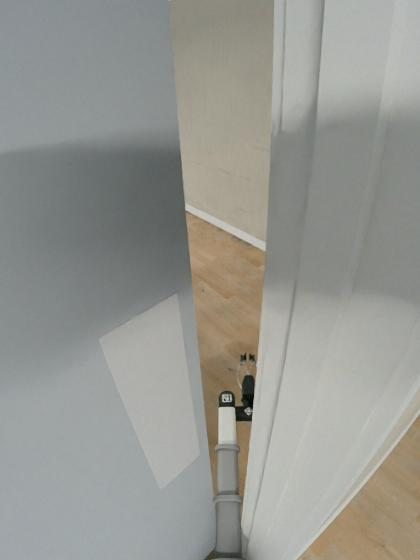

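move:
  blocking: false
  r1: {"base":{"translate_m":-0.6},"pace":"slow","contact_limits":{"translate_m":1.0}}
  cameras: []

wait:
  seconds: 8
  cameras: ["r1_head_camera"]

Scene clock: 1417.67 s.
move: r1 moving
r1.base_odometry: x=-0.282 y=+1.178 heading=-1.769
r1.turned_by_wheels: +0.000
r1.turned_by_imu: +0.000
r1.base_tilt: forward=-1.6 right=+1.3
r1.lidar_m: 0.25 0.26 0.25 0.32 0.61 2.66 3.00 2.70 2.73 2.25 0.92 0.25
r1.base_status: translate_m moving
r1.joint_positions: lift_m=+0.350 arm_m=+0.549 wrist_yaw_rad=+0.002 wrist_pitch_rad=+0.002 wrist_roll_rad=+0.000 gripper_m=+0.000
r1.joint_status: not commanded
r1.measured_speeds: translate_m=-0.049 strafe_m=+0.000 rotate_rad=+0.000 lift_m=+0.000 arm_m=+0.000 wrist_yaw_rad=+0.000 wrist_pitch_rad=+0.000 wrist_roll_rad=+0.000
r1.motor_effort: lift_m=+20(20) arm_m=+4(4) wheel_0=-3(4) wheel_1=-5(6) wheel_2=+6(6)
r1.servo_current: wrist_yaw_rad=39(59) wrist_pitch_rad=39(46) wrist_roll_rad=33(59) gripper_m=46(46)
r1.contact_limits: arm_m 1; translate_m 1
r1.hand_pose: x=+1.0081 y=-0.0869 z=+0.5274 quat_wxyz=(+1.000, +0.000, +0.001, +0.001) (m; r1's base frame)
r1.wrist_depth_mm: - - - - - - - / - - - - - - - / - - - - - - - / - - - - - - - / - - - - - - - / 1921 1863 1618 204 180 - - / 1336 1308 187 183 155 1255 1229
r2: as last shown
r2.lidar_m: 0.40 0.50 2.07 2.05 2.31 3.68 3.67 3.26 2.70 2.68 2.63 0.38
r2.motor_effort: lift_m=+20(20) arm_m=+5(5) wheel_0=+5(6) wheel_1=+4(4) wheel_2=+5(5)
r2.servo_current: wrist_yaw_rad=46(52) wrist_pitch_rad=52(65) wrist_roll_rad=52(59) gripper_m=65(65)
r2.wrist_depth_mm: - - 517 124 179 - - / 1756 455 459 129 187 - - / - 427 430 137 198 - - / - 508 521 145 213 - - / - - 640 155 224 - - / - - 184 167 178 1537 - / - - - - - 1537 473
pictures: none
No camera images: "cameras" was empty.

Scene clock: 1423.43 s.
earlier move: r1 limit_stop_at_tilt
r1.base_odometry: x=-0.248 y=+1.538 heading=-1.752
r1.turned_by_wheels: +0.017
r1.turned_by_imu: -0.437
r1.base_tilt: forward=-1.6 right=+1.3
r1.lidar_m: 0.36 0.25 - 0.25 0.25 0.53 2.50 2.90 2.75 2.83 2.41 0.42
r1.base_status: translate_m limit_stop_at_tilt (by the wheels' count: -0.372 of -0.600)
r1.joint_positions: lift_m=+0.319 arm_m=+0.548 wrist_yaw_rad=+0.001 wrist_pitch_rad=+0.002 wrist_roll_rad=+0.000 gripper_m=+0.000
r1.joint_status: not commanded
r1.measured_speeds: all 0
r1.on_its_own: the wheels are slack since a limit_stop_at_tilt; lift_m is slack since a limit_stop_at_tilt (your +0.350 is given up); arm_m is slack since a limit_stop_at_tilt
r1.motor_effort: lift_m=+19(21) arm_m=+2(5) wheel_0=+0(31) wheel_1=+0(30) wheel_2=+0(36)
r1.servo_current: wrist_yaw_rad=52(72) wrist_pitch_rad=39(52) wrist_roll_rad=33(78) gripper_m=46(52)
r1.contact_limits: arm_m 1; translate_m 1
r1.hand_pose: x=+1.0077 y=-0.0872 z=+0.4962 quat_wxyz=(+1.000, +0.000, +0.001, +0.000) (m; r1's base frame)
r1.wrist_depth_mm: - - - - - - - / - - - - - - - / - - - - - - - / - - - - - 1397 - / - - - - - 1366 - / 1808 1863 193 202 175 - - / 1281 1205 187 183 155 1138 -
r2.base_odometry: x=-0.674 y=-2.246 heading=-2.144
r2.turned_by_wheels: +0.000
r2.turned_by_imu: +0.001
r2.base_tilt: forward=-0.7 right=+0.1
r2.lidar_m: 0.42 0.50 2.08 2.05 2.32 3.68 3.64 3.30 2.68 2.68 2.64 0.38
r2.base_status: not commanded
r2.joint_positions: lift_m=+0.688 arm_m=+0.000 wrist_yaw_rad=+0.000 wrist_pitch_rad=+0.010 wrist_roll_rad=+1.569 gripper_m=-0.034
r2.joint_status: not commanded
r2.measured_speeds: all 0
r2.motor_effort: lift_m=+20(20) arm_m=+4(5) wheel_0=+5(6) wheel_1=+4(4) wheel_2=+5(6)
r2.servo_current: wrist_yaw_rad=39(59) wrist_pitch_rad=59(65) wrist_roll_rad=52(65) gripper_m=59(72)
r2.hand_pose: x=+0.4592 y=-0.0874 z=+0.8631 quat_wxyz=(+0.708, +0.706, +0.004, -0.004) (m; r2's base frame)
r2.wrist_depth_mm: - - 521 124 178 - - / 1808 459 459 129 188 - - / - 427 436 137 198 - - / - 512 512 145 213 - - / - - 634 156 223 - - / - - 185 167 179 1576 - / - - - - - 1537 473
wait: 5.77 of 8 s (r1 has come to rest)
pictures: r1_head_camera
Images, in order (width x height): r1_head_camera 420x560.

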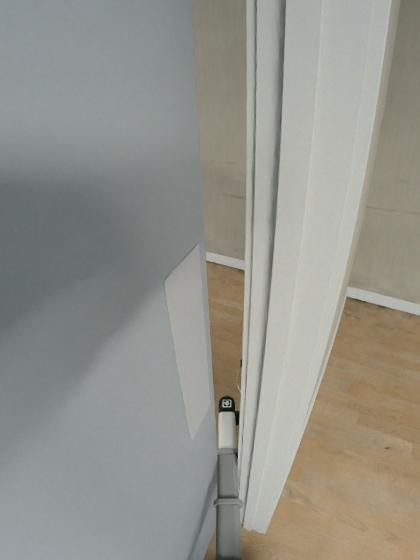

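move:
  blocking: false
  r1: {"base":{"translate_m":0.1},"joints":{"lift_m":0.35,"arm_m":0.549},"pace":"slow"}
  cameras: []

wait:
  seconds: 3
  cameras: []

move:
  blocking: false
  r1: {"base":{"rotate_rad":0.6},"pace":"slow","contact_limits":{"rotate_rad":1.0}}
  cameras: []

wait:
  seconds: 3
  cameras: ["r1_head_camera"]

Scene clock: 1432.13 s.
move: r1 moving
r1.base_odometry: x=-0.250 y=+1.526 heading=-1.751
r1.turned_by_wheels: +0.001
r1.turned_by_imu: +0.000
r1.base_tilt: forward=-1.6 right=+1.3
r1.lidar_m: 0.35 0.25 - 0.25 0.25 0.52 2.50 2.90 2.76 2.84 2.40 0.42
r1.base_status: translate_m moving
r1.joint_positions: lift_m=+0.341 arm_m=+0.549 wrist_yaw_rad=+0.001 wrist_pitch_rad=+0.002 wrist_roll_rad=+0.000 gripper_m=+0.000
r1.joint_status: lift_m moving; arm_m moving
r1.measured_speeds: translate_m=+0.044 strafe_m=-0.005 rotate_rad=+0.008 lift_m=+0.064 arm_m=+0.000 wrist_yaw_rad=+0.000 wrist_pitch_rad=+0.000 wrist_roll_rad=+0.000
r1.motor_effort: lift_m=+30(33) arm_m=+4(7) wheel_0=+7(9) wheel_1=+8(8) wheel_2=-8(8)
r1.servo_current: wrist_yaw_rad=52(52) wrist_pitch_rad=46(52) wrist_roll_rad=59(59) gripper_m=46(46)
r1.hand_pose: x=+1.0079 y=-0.0872 z=+0.5184 quat_wxyz=(+1.000, +0.000, +0.001, +0.000) (m; r1's base frame)
r1.wrist_depth_mm: - - - - - - - / - - - - - - - / - - - - - - 946 / - - - - - - 960 / - - - - - - 960 / 1863 1921 193 202 175 - 960 / 1336 1281 187 183 155 1182 -
r2: as last shown
r2.turned_by_imu: +0.000
r2.base_tilt: forward=-0.6 right=+0.1
r2.lidar_m: 0.41 0.49 2.08 2.04 2.31 3.68 3.65 3.25 2.70 2.68 2.62 0.39
r2.motor_effort: lift_m=+20(20) arm_m=+5(5) wheel_0=+6(6) wheel_1=+4(4) wheel_2=+5(6)
r2.servo_current: wrist_yaw_rad=52(59) wrist_pitch_rad=59(65) wrist_roll_rad=39(65) gripper_m=72(72)
r2.wrist_depth_mm: - - 521 124 178 - - / 1708 459 459 129 187 - - / - 430 433 137 198 - - / - 512 512 145 213 - - / - - 640 156 224 - - / - - 184 167 179 1576 - / - - - - - 1576 469
pictures: none
No camera images: "cameras" was empty.

Scene clock: 1435.13 s.
earlier move: r1 contact_stop
r1.base_odometry: x=-0.294 y=+1.458 heading=-1.680
r1.turned_by_wheels: +0.071
r1.turned_by_imu: +0.075
r1.base_tilt: forward=-1.6 right=+1.3
r1.lidar_m: 0.32 0.25 - 0.25 0.27 0.61 2.63 2.86 2.76 2.91 2.28 0.34
r1.base_status: translate_m contact_stop
r1.joint_positions: lift_m=+0.350 arm_m=+0.549 wrist_yaw_rad=+0.001 wrist_pitch_rad=+0.002 wrist_roll_rad=+0.000 gripper_m=+0.000
r1.joint_status: all done
r1.measured_speeds: all 0
r1.on_its_own: the wheels are slack since a contact_stop
r1.motor_effort: lift_m=+23(33) arm_m=+4(18) wheel_0=+1(10) wheel_1=-1(27) wheel_2=+0(27)
r1.servo_current: wrist_yaw_rad=59(72) wrist_pitch_rad=46(52) wrist_roll_rad=46(72) gripper_m=39(52)
r1.hand_pose: x=+1.0080 y=-0.0872 z=+0.5272 quat_wxyz=(+1.000, +0.000, +0.001, +0.000) (m; r1's base frame)
r1.wrist_depth_mm: - - - - - - - / - - - - - - - / - - - - - - - / - - - - - - - / - - - - - - - / 1863 1921 1618 203 175 - - / 1397 1281 187 183 156 1205 1205
r2.base_odometry: x=-0.674 y=-2.246 heading=-2.144
r2.turned_by_wheels: +0.000
r2.turned_by_imu: +0.000
r2.base_tilt: forward=-0.6 right=+0.1
r2.lidar_m: 0.41 0.50 2.09 2.05 2.31 3.68 3.63 3.26 2.71 2.69 2.63 0.39
r2.base_status: not commanded
r2.joint_positions: lift_m=+0.688 arm_m=+0.000 wrist_yaw_rad=+0.000 wrist_pitch_rad=+0.010 wrist_roll_rad=+1.569 gripper_m=-0.034
r2.joint_status: not commanded
r2.measured_speeds: all 0
r2.motor_effort: lift_m=+20(20) arm_m=+4(5) wheel_0=+5(6) wheel_1=+4(5) wheel_2=+5(6)
r2.servo_current: wrist_yaw_rad=59(59) wrist_pitch_rad=52(65) wrist_roll_rad=39(72) gripper_m=59(78)
r2.hand_pose: x=+0.4592 y=-0.0874 z=+0.8631 quat_wxyz=(+0.708, +0.706, +0.004, -0.004) (m; r2's base frame)
r2.wrist_depth_mm: - - 525 124 178 - - / 1756 459 459 129 188 - - / - 427 433 137 198 - - / - 517 517 145 213 - - / - - 634 156 224 - - / - - 185 167 179 1576 - / - - - - - 1576 477
wait: 3.00 s; no rest
pictures: none
No camera images: "cameras" was empty.

not run: a stop that you did not command came earlier in this reply.

not run: a stop that you did not command came earlier in this reply.

move:
  blocking: false
  r1: {"base":{"rotate_rad":0.7},"pace":"slow","contact_limits":{"rotate_rad":1.0}}
  cameras: []

wait:
  seconds: 3
  cameras: ["r1_head_camera"]

Scene clock: 1438.33 s.
earlier move: r1 contact_stop
move: r1 moving
r1.base_odometry: x=-0.295 y=+1.458 heading=-1.559
r1.turned_by_wheels: +0.121
r1.turned_by_imu: +0.107
r1.base_tilt: forward=-1.5 right=+1.3
r1.lidar_m: 0.33 0.25 0.25 0.25 0.33 0.65 2.77 2.78 2.74 2.75 2.23 0.32
r1.base_status: earlier translate_m contact_stop (by the wheels' count: +0.086 of +0.100); rotate_rad moving
r1.joint_positions: lift_m=+0.350 arm_m=+0.549 wrist_yaw_rad=+0.001 wrist_pitch_rad=+0.002 wrist_roll_rad=+0.000 gripper_m=+0.000
r1.joint_status: not commanded
r1.measured_speeds: translate_m=+0.000 strafe_m=+0.000 rotate_rad=+0.486 lift_m=+0.000 arm_m=+0.000 wrist_yaw_rad=+0.000 wrist_pitch_rad=+0.000 wrist_roll_rad=+0.000
r1.motor_effort: lift_m=+23(23) arm_m=+5(5) wheel_0=-34(35) wheel_1=-12(14) wheel_2=-20(21)
r1.servo_current: wrist_yaw_rad=46(72) wrist_pitch_rad=46(46) wrist_roll_rad=46(59) gripper_m=39(46)
r1.contact_limits: rotate_rad 1
r1.hand_pose: x=+1.0079 y=-0.0872 z=+0.5272 quat_wxyz=(+1.000, +0.000, +0.001, +0.000) (m; r1's base frame)
r1.wrist_depth_mm: - - - - - - - / - - - - - - - / - - - - - - - / - - - - - - - / - - - - - - - / 1863 1808 1537 203 174 - - / 1336 1281 183 183 155 1205 1182
r2: as last shown
r2.base_tilt: forward=-0.7 right=+0.0
r2.lidar_m: 0.41 0.49 2.07 2.07 2.33 3.68 3.65 3.29 2.70 2.67 2.61 0.40
r2.motor_effort: lift_m=+20(20) arm_m=+4(5) wheel_0=+5(6) wheel_1=+4(4) wheel_2=+5(6)
r2.servo_current: wrist_yaw_rad=65(65) wrist_pitch_rad=59(65) wrist_roll_rad=52(65) gripper_m=59(78)
r2.wrist_depth_mm: - - 521 124 178 - - / 1708 455 459 129 187 - - / - 427 430 137 198 - - / - 512 517 145 213 - - / - - 647 156 224 - - / - - 185 167 179 1576 - / - - - - - 1618 473
pictures: none
No camera images: "cameras" was empty.

Scene clock: 1439.93 s.
earlier move: r1 done
r1.base_odometry: x=-0.295 y=+1.458 heading=-0.984
r1.turned_by_wheels: +0.575
r1.turned_by_imu: +0.266
r1.base_tilt: forward=-1.6 right=+1.3
r1.lidar_m: 0.40 0.29 0.28 0.34 0.49 2.57 3.02 2.77 2.79 2.32 0.29 0.25
r1.base_status: done
r1.joint_positions: lift_m=+0.350 arm_m=+0.549 wrist_yaw_rad=+0.001 wrist_pitch_rad=+0.002 wrist_roll_rad=+0.000 gripper_m=+0.000
r1.joint_status: not commanded
r1.measured_speeds: all 0
r1.motor_effort: lift_m=+21(23) arm_m=+3(5) wheel_0=-25(37) wheel_1=-5(18) wheel_2=-15(23)
r1.servo_current: wrist_yaw_rad=59(72) wrist_pitch_rad=39(46) wrist_roll_rad=59(59) gripper_m=39(46)
r1.contact_limits: rotate_rad 1
r1.hand_pose: x=+1.0081 y=-0.0871 z=+0.5274 quat_wxyz=(+1.000, +0.000, +0.001, +0.001) (m; r1's base frame)
r1.wrist_depth_mm: - - - - - - - / - - - - - - - / - - - - - - - / - - - - - - - / - - - - - - - / 1808 1808 1537 203 182 1537 - / 1366 1255 187 183 155 1255 1229
r2.base_odometry: x=-0.674 y=-2.246 heading=-2.144
r2.turned_by_wheels: +0.000
r2.turned_by_imu: +0.000
r2.base_tilt: forward=-0.7 right=+0.1
r2.lidar_m: 0.43 0.50 2.05 2.06 2.30 3.68 3.66 3.25 2.70 2.67 2.65 0.39
r2.base_status: not commanded
r2.joint_positions: lift_m=+0.688 arm_m=+0.000 wrist_yaw_rad=+0.000 wrist_pitch_rad=+0.010 wrist_roll_rad=+1.569 gripper_m=-0.034
r2.joint_status: not commanded
r2.measured_speeds: all 0
r2.motor_effort: lift_m=+20(20) arm_m=+4(5) wheel_0=+5(6) wheel_1=+4(4) wheel_2=+5(6)
r2.servo_current: wrist_yaw_rad=46(65) wrist_pitch_rad=59(65) wrist_roll_rad=52(65) gripper_m=65(78)
r2.hand_pose: x=+0.4592 y=-0.0874 z=+0.8631 quat_wxyz=(+0.708, +0.706, +0.004, -0.004) (m; r2's base frame)
r2.wrist_depth_mm: 1661 - 517 124 178 - - / - 459 455 129 188 - - / - 427 433 137 198 - - / - 508 521 145 213 - - / - - 634 156 224 - - / - - 185 167 179 1618 - / - - - - - 1537 473
wait: 1.60 of 3 s (r1 has come to rest)
pictures: r1_head_camera
Images, in order (width x height): r1_head_camera 420x560.

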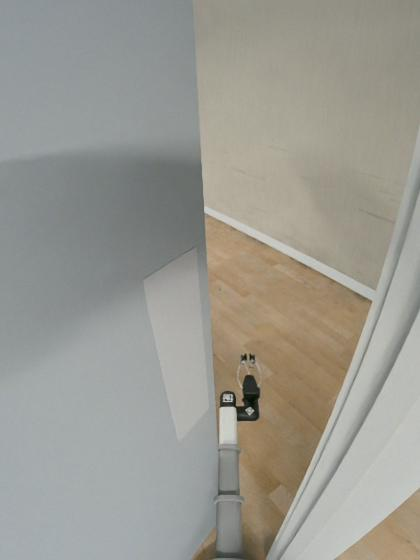

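move:
  blocking: false
  r1: {"base":{"rotate_rad":0.6},"pace":"slow","contact_limits":{"rotate_rad":1.0}}
  cameras: []

wait:
  seconds: 3
  cameras: ["r1_head_camera","r2_head_camera"]

Scene clock: 1467.80 s.
move: r1 contact_stop
r1.base_odometry: x=-0.299 y=+1.449 heading=-0.909
r1.turned_by_wheels: +0.074
r1.turned_by_imu: +0.065
r1.base_tilt: forward=-1.6 right=+1.2
r1.lidar_m: 0.43 0.32 0.30 0.36 0.57 2.63 2.92 2.76 2.83 2.29 0.29 0.27
r1.base_status: rotate_rad contact_stop
r1.joint_positions: lift_m=+0.350 arm_m=+0.549 wrist_yaw_rad=+0.001 wrist_pitch_rad=+0.002 wrist_roll_rad=+0.000 gripper_m=+0.000
r1.joint_status: not commanded
r1.measured_speeds: translate_m=+0.023 strafe_m=-0.041 rotate_rad=+0.054 lift_m=+0.000 arm_m=+0.002 wrist_yaw_rad=+0.000 wrist_pitch_rad=+0.000 wrist_roll_rad=+0.000
r1.on_its_own: the wheels are slack since a contact_stop
r1.motor_effort: lift_m=+21(21) arm_m=+4(5) wheel_0=-12(37) wheel_1=-6(17) wheel_2=-8(24)
r1.servo_current: wrist_yaw_rad=39(65) wrist_pitch_rad=46(46) wrist_roll_rad=52(85) gripper_m=46(46)
r1.contact_limits: rotate_rad 1
r1.hand_pose: x=+1.0080 y=-0.0871 z=+0.5274 quat_wxyz=(+1.000, +0.000, +0.001, +0.001) (m; r1's base frame)
r1.wrist_depth_mm: - - - - - - - / - - - - - - - / - - - - - - - / - - - - - - - / - - - - - - - / 1863 1808 1576 203 1863 1618 - / 1308 1255 187 183 156 1255 1281
r2: as last shown
r2.lidar_m: 0.39 0.49 2.09 2.06 2.30 3.70 3.67 3.24 2.68 2.67 2.65 0.39
r2.motor_effort: lift_m=+20(20) arm_m=+4(5) wheel_0=+6(6) wheel_1=+4(4) wheel_2=+6(6)
r2.servo_current: wrist_yaw_rad=33(59) wrist_pitch_rad=52(65) wrist_roll_rad=46(52) gripper_m=72(72)
r2.wrist_depth_mm: 1661 - 521 124 178 - - / - 459 455 129 187 - - / - 430 433 137 199 - - / - 512 512 145 212 - - / - - 640 156 224 - - / - - 185 167 179 1576 - / - - - - - 1537 469
pictures: none
No camera images: "cameras" was empty.

not run: a stop that you did not command came earlier in this reply.

move:
  blocking: false
  r1: {"base":{"rotate_rad":0.15},"pace":"slow","contact_limits":{"rotate_rad":1.0}}
  cameras: ["r1_head_camera","r2_head_camera","r1_head_left_camera"]

Scene clock: 1471.33 s.
earlier move: r1 contact_stop
move: r1 moving
r1.base_odometry: x=-0.343 y=+1.443 heading=-1.056
r1.turned_by_wheels: -0.146
r1.turned_by_imu: -0.159
r1.base_tilt: forward=-1.6 right=+1.3
r1.lidar_m: 0.32 0.26 0.25 0.29 0.48 2.59 3.11 2.72 2.75 2.41 1.90 0.26
r1.base_status: earlier rotate_rad contact_stop (by the wheels' count: -0.181 of +0.600); rotate_rad moving
r1.joint_positions: lift_m=+0.350 arm_m=+0.549 wrist_yaw_rad=+0.001 wrist_pitch_rad=+0.002 wrist_roll_rad=+0.000 gripper_m=+0.000
r1.joint_status: not commanded
r1.measured_speeds: translate_m=+0.000 strafe_m=+0.003 rotate_rad=+0.291 lift_m=+0.000 arm_m=+0.000 wrist_yaw_rad=+0.000 wrist_pitch_rad=+0.000 wrist_roll_rad=+0.000
r1.motor_effort: lift_m=+20(21) arm_m=+5(5) wheel_0=-33(33) wheel_1=-7(12) wheel_2=-16(21)
r1.servo_current: wrist_yaw_rad=52(65) wrist_pitch_rad=46(46) wrist_roll_rad=46(72) gripper_m=46(46)
r1.contact_limits: rotate_rad 1
r1.hand_pose: x=+1.0079 y=-0.0871 z=+0.5274 quat_wxyz=(+1.000, +0.000, +0.001, +0.001) (m; r1's base frame)
r1.wrist_depth_mm: - - - - - - - / - - - - - - - / - - - - - - - / - - - - - - - / - - - - - - - / 1921 1863 1576 202 174 - - / 1308 1255 188 184 155 1255 1229
r2: as last shown
r2.base_tilt: forward=-0.6 right=+0.0
r2.lidar_m: 0.42 0.51 2.09 2.06 2.30 3.67 3.66 3.24 2.70 2.69 2.61 0.37
r2.motor_effort: lift_m=+20(20) arm_m=+5(5) wheel_0=+6(6) wheel_1=+4(4) wheel_2=+5(5)
r2.servo_current: wrist_yaw_rad=46(52) wrist_pitch_rad=65(65) wrist_roll_rad=39(52) gripper_m=65(72)
r2.wrist_depth_mm: - - 525 124 178 - - / 1708 459 455 129 187 - - / - 427 433 137 198 - - / - 508 517 145 213 - - / - - 640 156 224 - - / - - 185 167 178 1537 - / - - - - - 1576 473
pictures: r1_head_camera, r1_head_left_camera, r2_head_camera
Images, in order (width x height): r1_head_camera 420x560, r1_head_left_camera 420x672, r2_head_camera 420x560.

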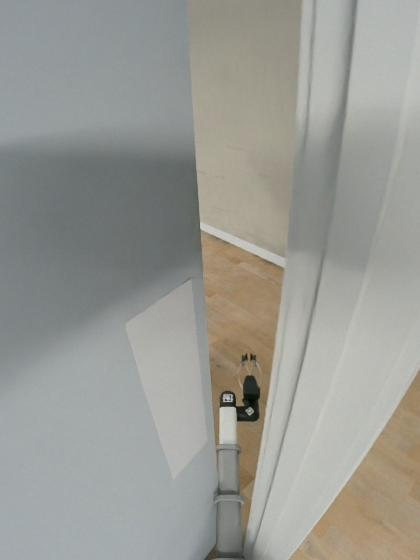

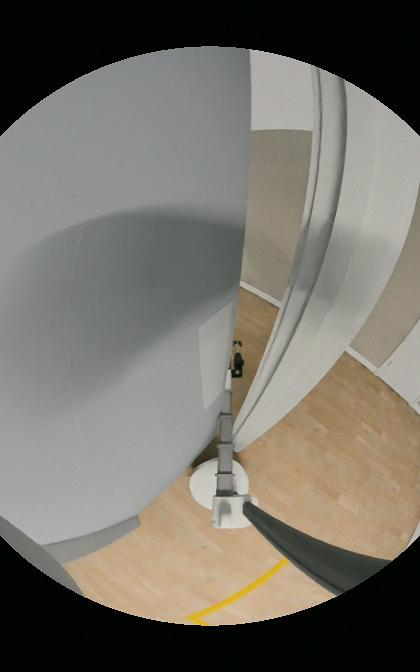

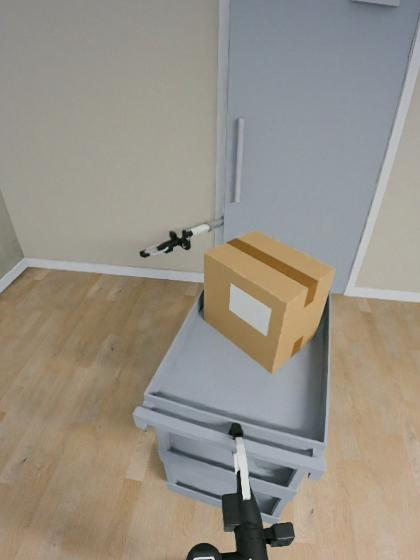

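move:
  blocking: false
  r2: {"joints":{"gripper_m":0.1}}
  cameras: []

wait:
  seconds: 2
  cameras: []

move:
  blocking: false
  r2: {"base":{"translate_m":-0.25}}
  cameras: []

wait:
  seconds: 3
  cameras: ["r1_head_camera","r2_head_camera"]

Scene clock: 1531.07 s.
earlier move: r1 done
move: r2 moving
r1.base_odometry: x=-0.343 y=+1.443 heading=-1.018
r1.turned_by_wheels: +0.038
r1.turned_by_imu: +0.037
r1.base_tilt: forward=-1.6 right=+1.3
r1.lidar_m: 0.32 0.26 0.27 0.29 0.51 2.62 3.06 2.73 2.73 2.34 1.06 0.25
r1.base_status: done
r1.joint_positions: lift_m=+0.350 arm_m=+0.549 wrist_yaw_rad=+0.001 wrist_pitch_rad=+0.002 wrist_roll_rad=+0.000 gripper_m=+0.000
r1.joint_status: not commanded
r1.measured_speeds: all 0
r1.motor_effort: lift_m=+21(21) arm_m=+5(5) wheel_0=-23(23) wheel_1=-7(7) wheel_2=-12(12)
r1.servo_current: wrist_yaw_rad=39(59) wrist_pitch_rad=39(46) wrist_roll_rad=52(59) gripper_m=46(46)
r1.contact_limits: rotate_rad 1
r1.hand_pose: x=+1.0080 y=-0.0871 z=+0.5274 quat_wxyz=(+1.000, +0.000, +0.001, +0.001) (m; r1's base frame)
r1.wrist_depth_mm: - - - - - - - / - - - - - - - / - - - - - - - / - - - - - - - / - - - - - - - / 1921 1863 1576 202 179 - - / 1336 1281 188 183 155 1255 1229
r2.base_odometry: x=-0.674 y=-2.246 heading=-2.144
r2.turned_by_wheels: +0.000
r2.turned_by_imu: +0.000
r2.base_tilt: forward=-0.7 right=+0.0
r2.lidar_m: 0.41 0.50 2.07 2.05 2.29 3.70 3.66 3.27 2.71 2.67 2.61 0.40
r2.base_status: not commanded
r2.joint_positions: lift_m=+0.688 arm_m=+0.000 wrist_yaw_rad=+0.000 wrist_pitch_rad=+0.010 wrist_roll_rad=+1.569 gripper_m=-0.009
r2.joint_status: gripper_m moving
r2.measured_speeds: all 0
r2.motor_effort: lift_m=+20(20) arm_m=+5(5) wheel_0=+6(6) wheel_1=+4(4) wheel_2=+6(6)
r2.servo_current: wrist_yaw_rad=52(52) wrist_pitch_rad=59(59) wrist_roll_rad=52(52) gripper_m=85(85)
r2.hand_pose: x=+0.4592 y=-0.0874 z=+0.8631 quat_wxyz=(+0.708, +0.706, +0.004, -0.004) (m; r2's base frame)
r2.wrist_depth_mm: - - 535 127 181 - - / - 462 462 131 191 - - / - 430 436 140 205 - - / - 517 517 148 217 - - / - - 647 160 229 - - / - - 189 172 179 1661 - / - - - - - 1661 477
pictures: none
No camera images: "cameras" was empty.

Scene clock: 1532.60 s.
earlier move: r2 done
r1.base_odometry: x=-0.343 y=+1.443 heading=-1.018
r1.turned_by_wheels: +0.000
r1.turned_by_imu: +0.000
r1.base_tilt: forward=-1.6 right=+1.3
r1.lidar_m: 0.30 0.28 0.26 0.30 0.50 2.61 3.05 2.73 2.74 2.37 2.13 0.26
r1.base_status: done
r1.joint_positions: lift_m=+0.350 arm_m=+0.549 wrist_yaw_rad=+0.001 wrist_pitch_rad=+0.002 wrist_roll_rad=+0.000 gripper_m=+0.000
r1.joint_status: not commanded
r1.measured_speeds: all 0
r1.motor_effort: lift_m=+21(21) arm_m=+5(5) wheel_0=-22(23) wheel_1=-7(7) wheel_2=-12(12)
r1.servo_current: wrist_yaw_rad=52(72) wrist_pitch_rad=39(52) wrist_roll_rad=33(65) gripper_m=46(52)
r1.contact_limits: rotate_rad 1
r1.hand_pose: x=+1.0080 y=-0.0871 z=+0.5274 quat_wxyz=(+1.000, +0.000, +0.001, +0.001) (m; r1's base frame)
r1.wrist_depth_mm: - - - - - - - / - - - - - - - / - - - - - - - / - - - - - - - / - - - - - - - / 1808 1863 1576 203 180 - - / 1308 1255 187 183 156 1255 1229
r2.base_odometry: x=-0.674 y=-2.246 heading=-2.144
r2.turned_by_wheels: +0.000
r2.turned_by_imu: +0.000
r2.base_tilt: forward=-0.7 right=+0.1
r2.lidar_m: 0.45 0.48 2.06 2.07 2.34 3.68 3.65 3.22 2.69 2.68 2.63 0.40
r2.base_status: not commanded
r2.joint_positions: lift_m=+0.688 arm_m=+0.000 wrist_yaw_rad=+0.000 wrist_pitch_rad=+0.004 wrist_roll_rad=+1.569 gripper_m=+0.100
r2.joint_status: all done
r2.measured_speeds: all 0
r2.motor_effort: lift_m=+19(20) arm_m=+5(5) wheel_0=+5(6) wheel_1=+4(4) wheel_2=+5(6)
r2.servo_current: wrist_yaw_rad=39(59) wrist_pitch_rad=46(65) wrist_roll_rad=46(65) gripper_m=52(124)
r2.hand_pose: x=+0.4592 y=-0.0874 z=+0.8651 quat_wxyz=(+0.708, +0.706, +0.001, -0.001) (m; r2's base frame)
r2.wrist_depth_mm: - - 535 135 189 - - / - 469 473 143 200 - - / - 449 452 152 211 - - / - - 539 161 224 - - / - - 647 174 236 - - / - - 193 182 196 1618 530 / - - - - - 1921 484
wait: 1.53 of 2 s (r2 has come to rest)
pictures: none
No camera images: "cameras" was empty.

Scene clock: 1533.10 s.
move: r2 moving
r1: as last shown
r1.lidar_m: 0.31 0.25 0.26 0.32 0.52 2.63 3.06 2.73 2.75 2.32 1.05 0.26
r1.motor_effort: lift_m=+21(21) arm_m=+5(5) wheel_0=-23(23) wheel_1=-7(7) wheel_2=-12(12)
r1.servo_current: wrist_yaw_rad=46(72) wrist_pitch_rad=46(46) wrist_roll_rad=39(59) gripper_m=46(46)
r1.contact_limits: rotate_rad 1
r1.wrist_depth_mm: - - - - - - - / - - - - - - - / - - - - - - - / - - - - - - - / - - - - - - - / 1808 1808 1537 203 180 - - / 1336 1308 187 183 156 1255 1205
r2.base_odometry: x=-0.657 y=-2.220 heading=-2.144
r2.turned_by_wheels: +0.000
r2.turned_by_imu: +0.000
r2.base_tilt: forward=-0.6 right=+0.1
r2.lidar_m: 0.46 0.57 2.09 2.04 2.33 3.66 3.62 3.26 2.70 2.66 2.68 0.44
r2.base_status: translate_m moving
r2.joint_positions: lift_m=+0.688 arm_m=+0.000 wrist_yaw_rad=+0.000 wrist_pitch_rad=+0.004 wrist_roll_rad=+1.569 gripper_m=+0.100
r2.joint_status: not commanded
r2.measured_speeds: translate_m=-0.120 strafe_m=+0.000 rotate_rad=-0.001 lift_m=+0.000 arm_m=+0.000 wrist_yaw_rad=+0.000 wrist_pitch_rad=+0.000 wrist_roll_rad=+0.000
r2.motor_effort: lift_m=+19(19) arm_m=+4(5) wheel_0=-6(8) wheel_1=-8(8) wheel_2=+12(13)
r2.servo_current: wrist_yaw_rad=52(59) wrist_pitch_rad=46(46) wrist_roll_rad=52(59) gripper_m=52(52)
r2.hand_pose: x=+0.4592 y=-0.0874 z=+0.8651 quat_wxyz=(+0.708, +0.706, +0.001, -0.001) (m; r2's base frame)
r2.wrist_depth_mm: - - 574 158 212 - - / - 492 504 167 225 - - / - 469 473 181 238 831 - / - - 569 192 253 - - / - - 683 205 266 - - / - - 193 213 194 1576 - / - - - - - 1808 492
pictures: none
No camera images: "cameras" was empty.

Scene clock: 1534.90 s.
earlier move: r2 done
r1.base_odometry: x=-0.343 y=+1.443 heading=-1.018
r1.turned_by_wheels: +0.000
r1.turned_by_imu: +0.000
r1.base_tilt: forward=-1.6 right=+1.3
r1.lidar_m: 0.31 0.28 0.26 0.32 0.51 2.60 3.05 2.74 2.75 2.35 1.04 0.25
r1.base_status: not commanded
r1.joint_positions: lift_m=+0.350 arm_m=+0.549 wrist_yaw_rad=+0.001 wrist_pitch_rad=+0.002 wrist_roll_rad=+0.000 gripper_m=+0.000
r1.joint_status: not commanded
r1.measured_speeds: all 0
r1.motor_effort: lift_m=+20(21) arm_m=+5(5) wheel_0=-23(23) wheel_1=-7(7) wheel_2=-12(12)
r1.servo_current: wrist_yaw_rad=52(72) wrist_pitch_rad=39(52) wrist_roll_rad=52(72) gripper_m=46(46)
r1.contact_limits: rotate_rad 1
r1.hand_pose: x=+1.0080 y=-0.0871 z=+0.5274 quat_wxyz=(+1.000, +0.000, +0.001, +0.001) (m; r1's base frame)
r1.wrist_depth_mm: - - - - - - - / - - - - - - - / - - - - - - - / - - - - - - - / - - - - - - - / 1921 1921 1618 203 179 - - / 1366 1255 187 183 155 1255 1229
r2.base_odometry: x=-0.538 y=-2.037 heading=-2.144
r2.turned_by_wheels: +0.000
r2.turned_by_imu: +0.000
r2.base_tilt: forward=-0.7 right=+0.1
r2.lidar_m: 0.64 2.56 2.11 2.10 2.38 3.40 3.41 3.25 2.63 2.63 2.92 0.64
r2.base_status: done
r2.joint_positions: lift_m=+0.688 arm_m=+0.000 wrist_yaw_rad=+0.000 wrist_pitch_rad=+0.004 wrist_roll_rad=+1.569 gripper_m=+0.100
r2.joint_status: not commanded
r2.measured_speeds: all 0
r2.motor_effort: lift_m=+19(19) arm_m=+5(5) wheel_0=-3(9) wheel_1=-2(9) wheel_2=+3(13)
r2.servo_current: wrist_yaw_rad=33(59) wrist_pitch_rad=39(46) wrist_roll_rad=46(59) gripper_m=52(59)
r2.hand_pose: x=+0.4592 y=-0.0874 z=+0.8651 quat_wxyz=(+0.708, +0.706, +0.001, -0.001) (m; r2's base frame)
r2.wrist_depth_mm: - - - - - 1576 1160 / - - 768 427 424 427 427 / - - 699 459 452 - 449 / - - 820 723 - - 477 / - - - 891 - - 504 / - - 193 530 192 554 539 / - - - - - 1756 1138
wait: 1.80 of 3 s (r2 has come to rest)
pictures: r1_head_camera, r2_head_camera
Images, in order (width x height): r1_head_camera 420x560, r2_head_camera 420x560.

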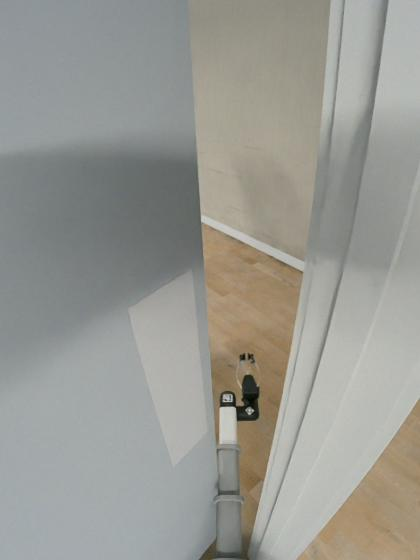

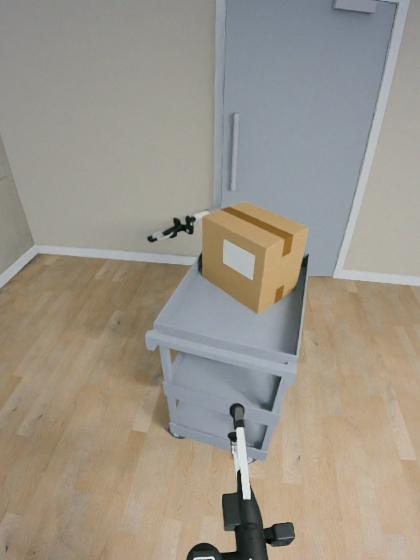

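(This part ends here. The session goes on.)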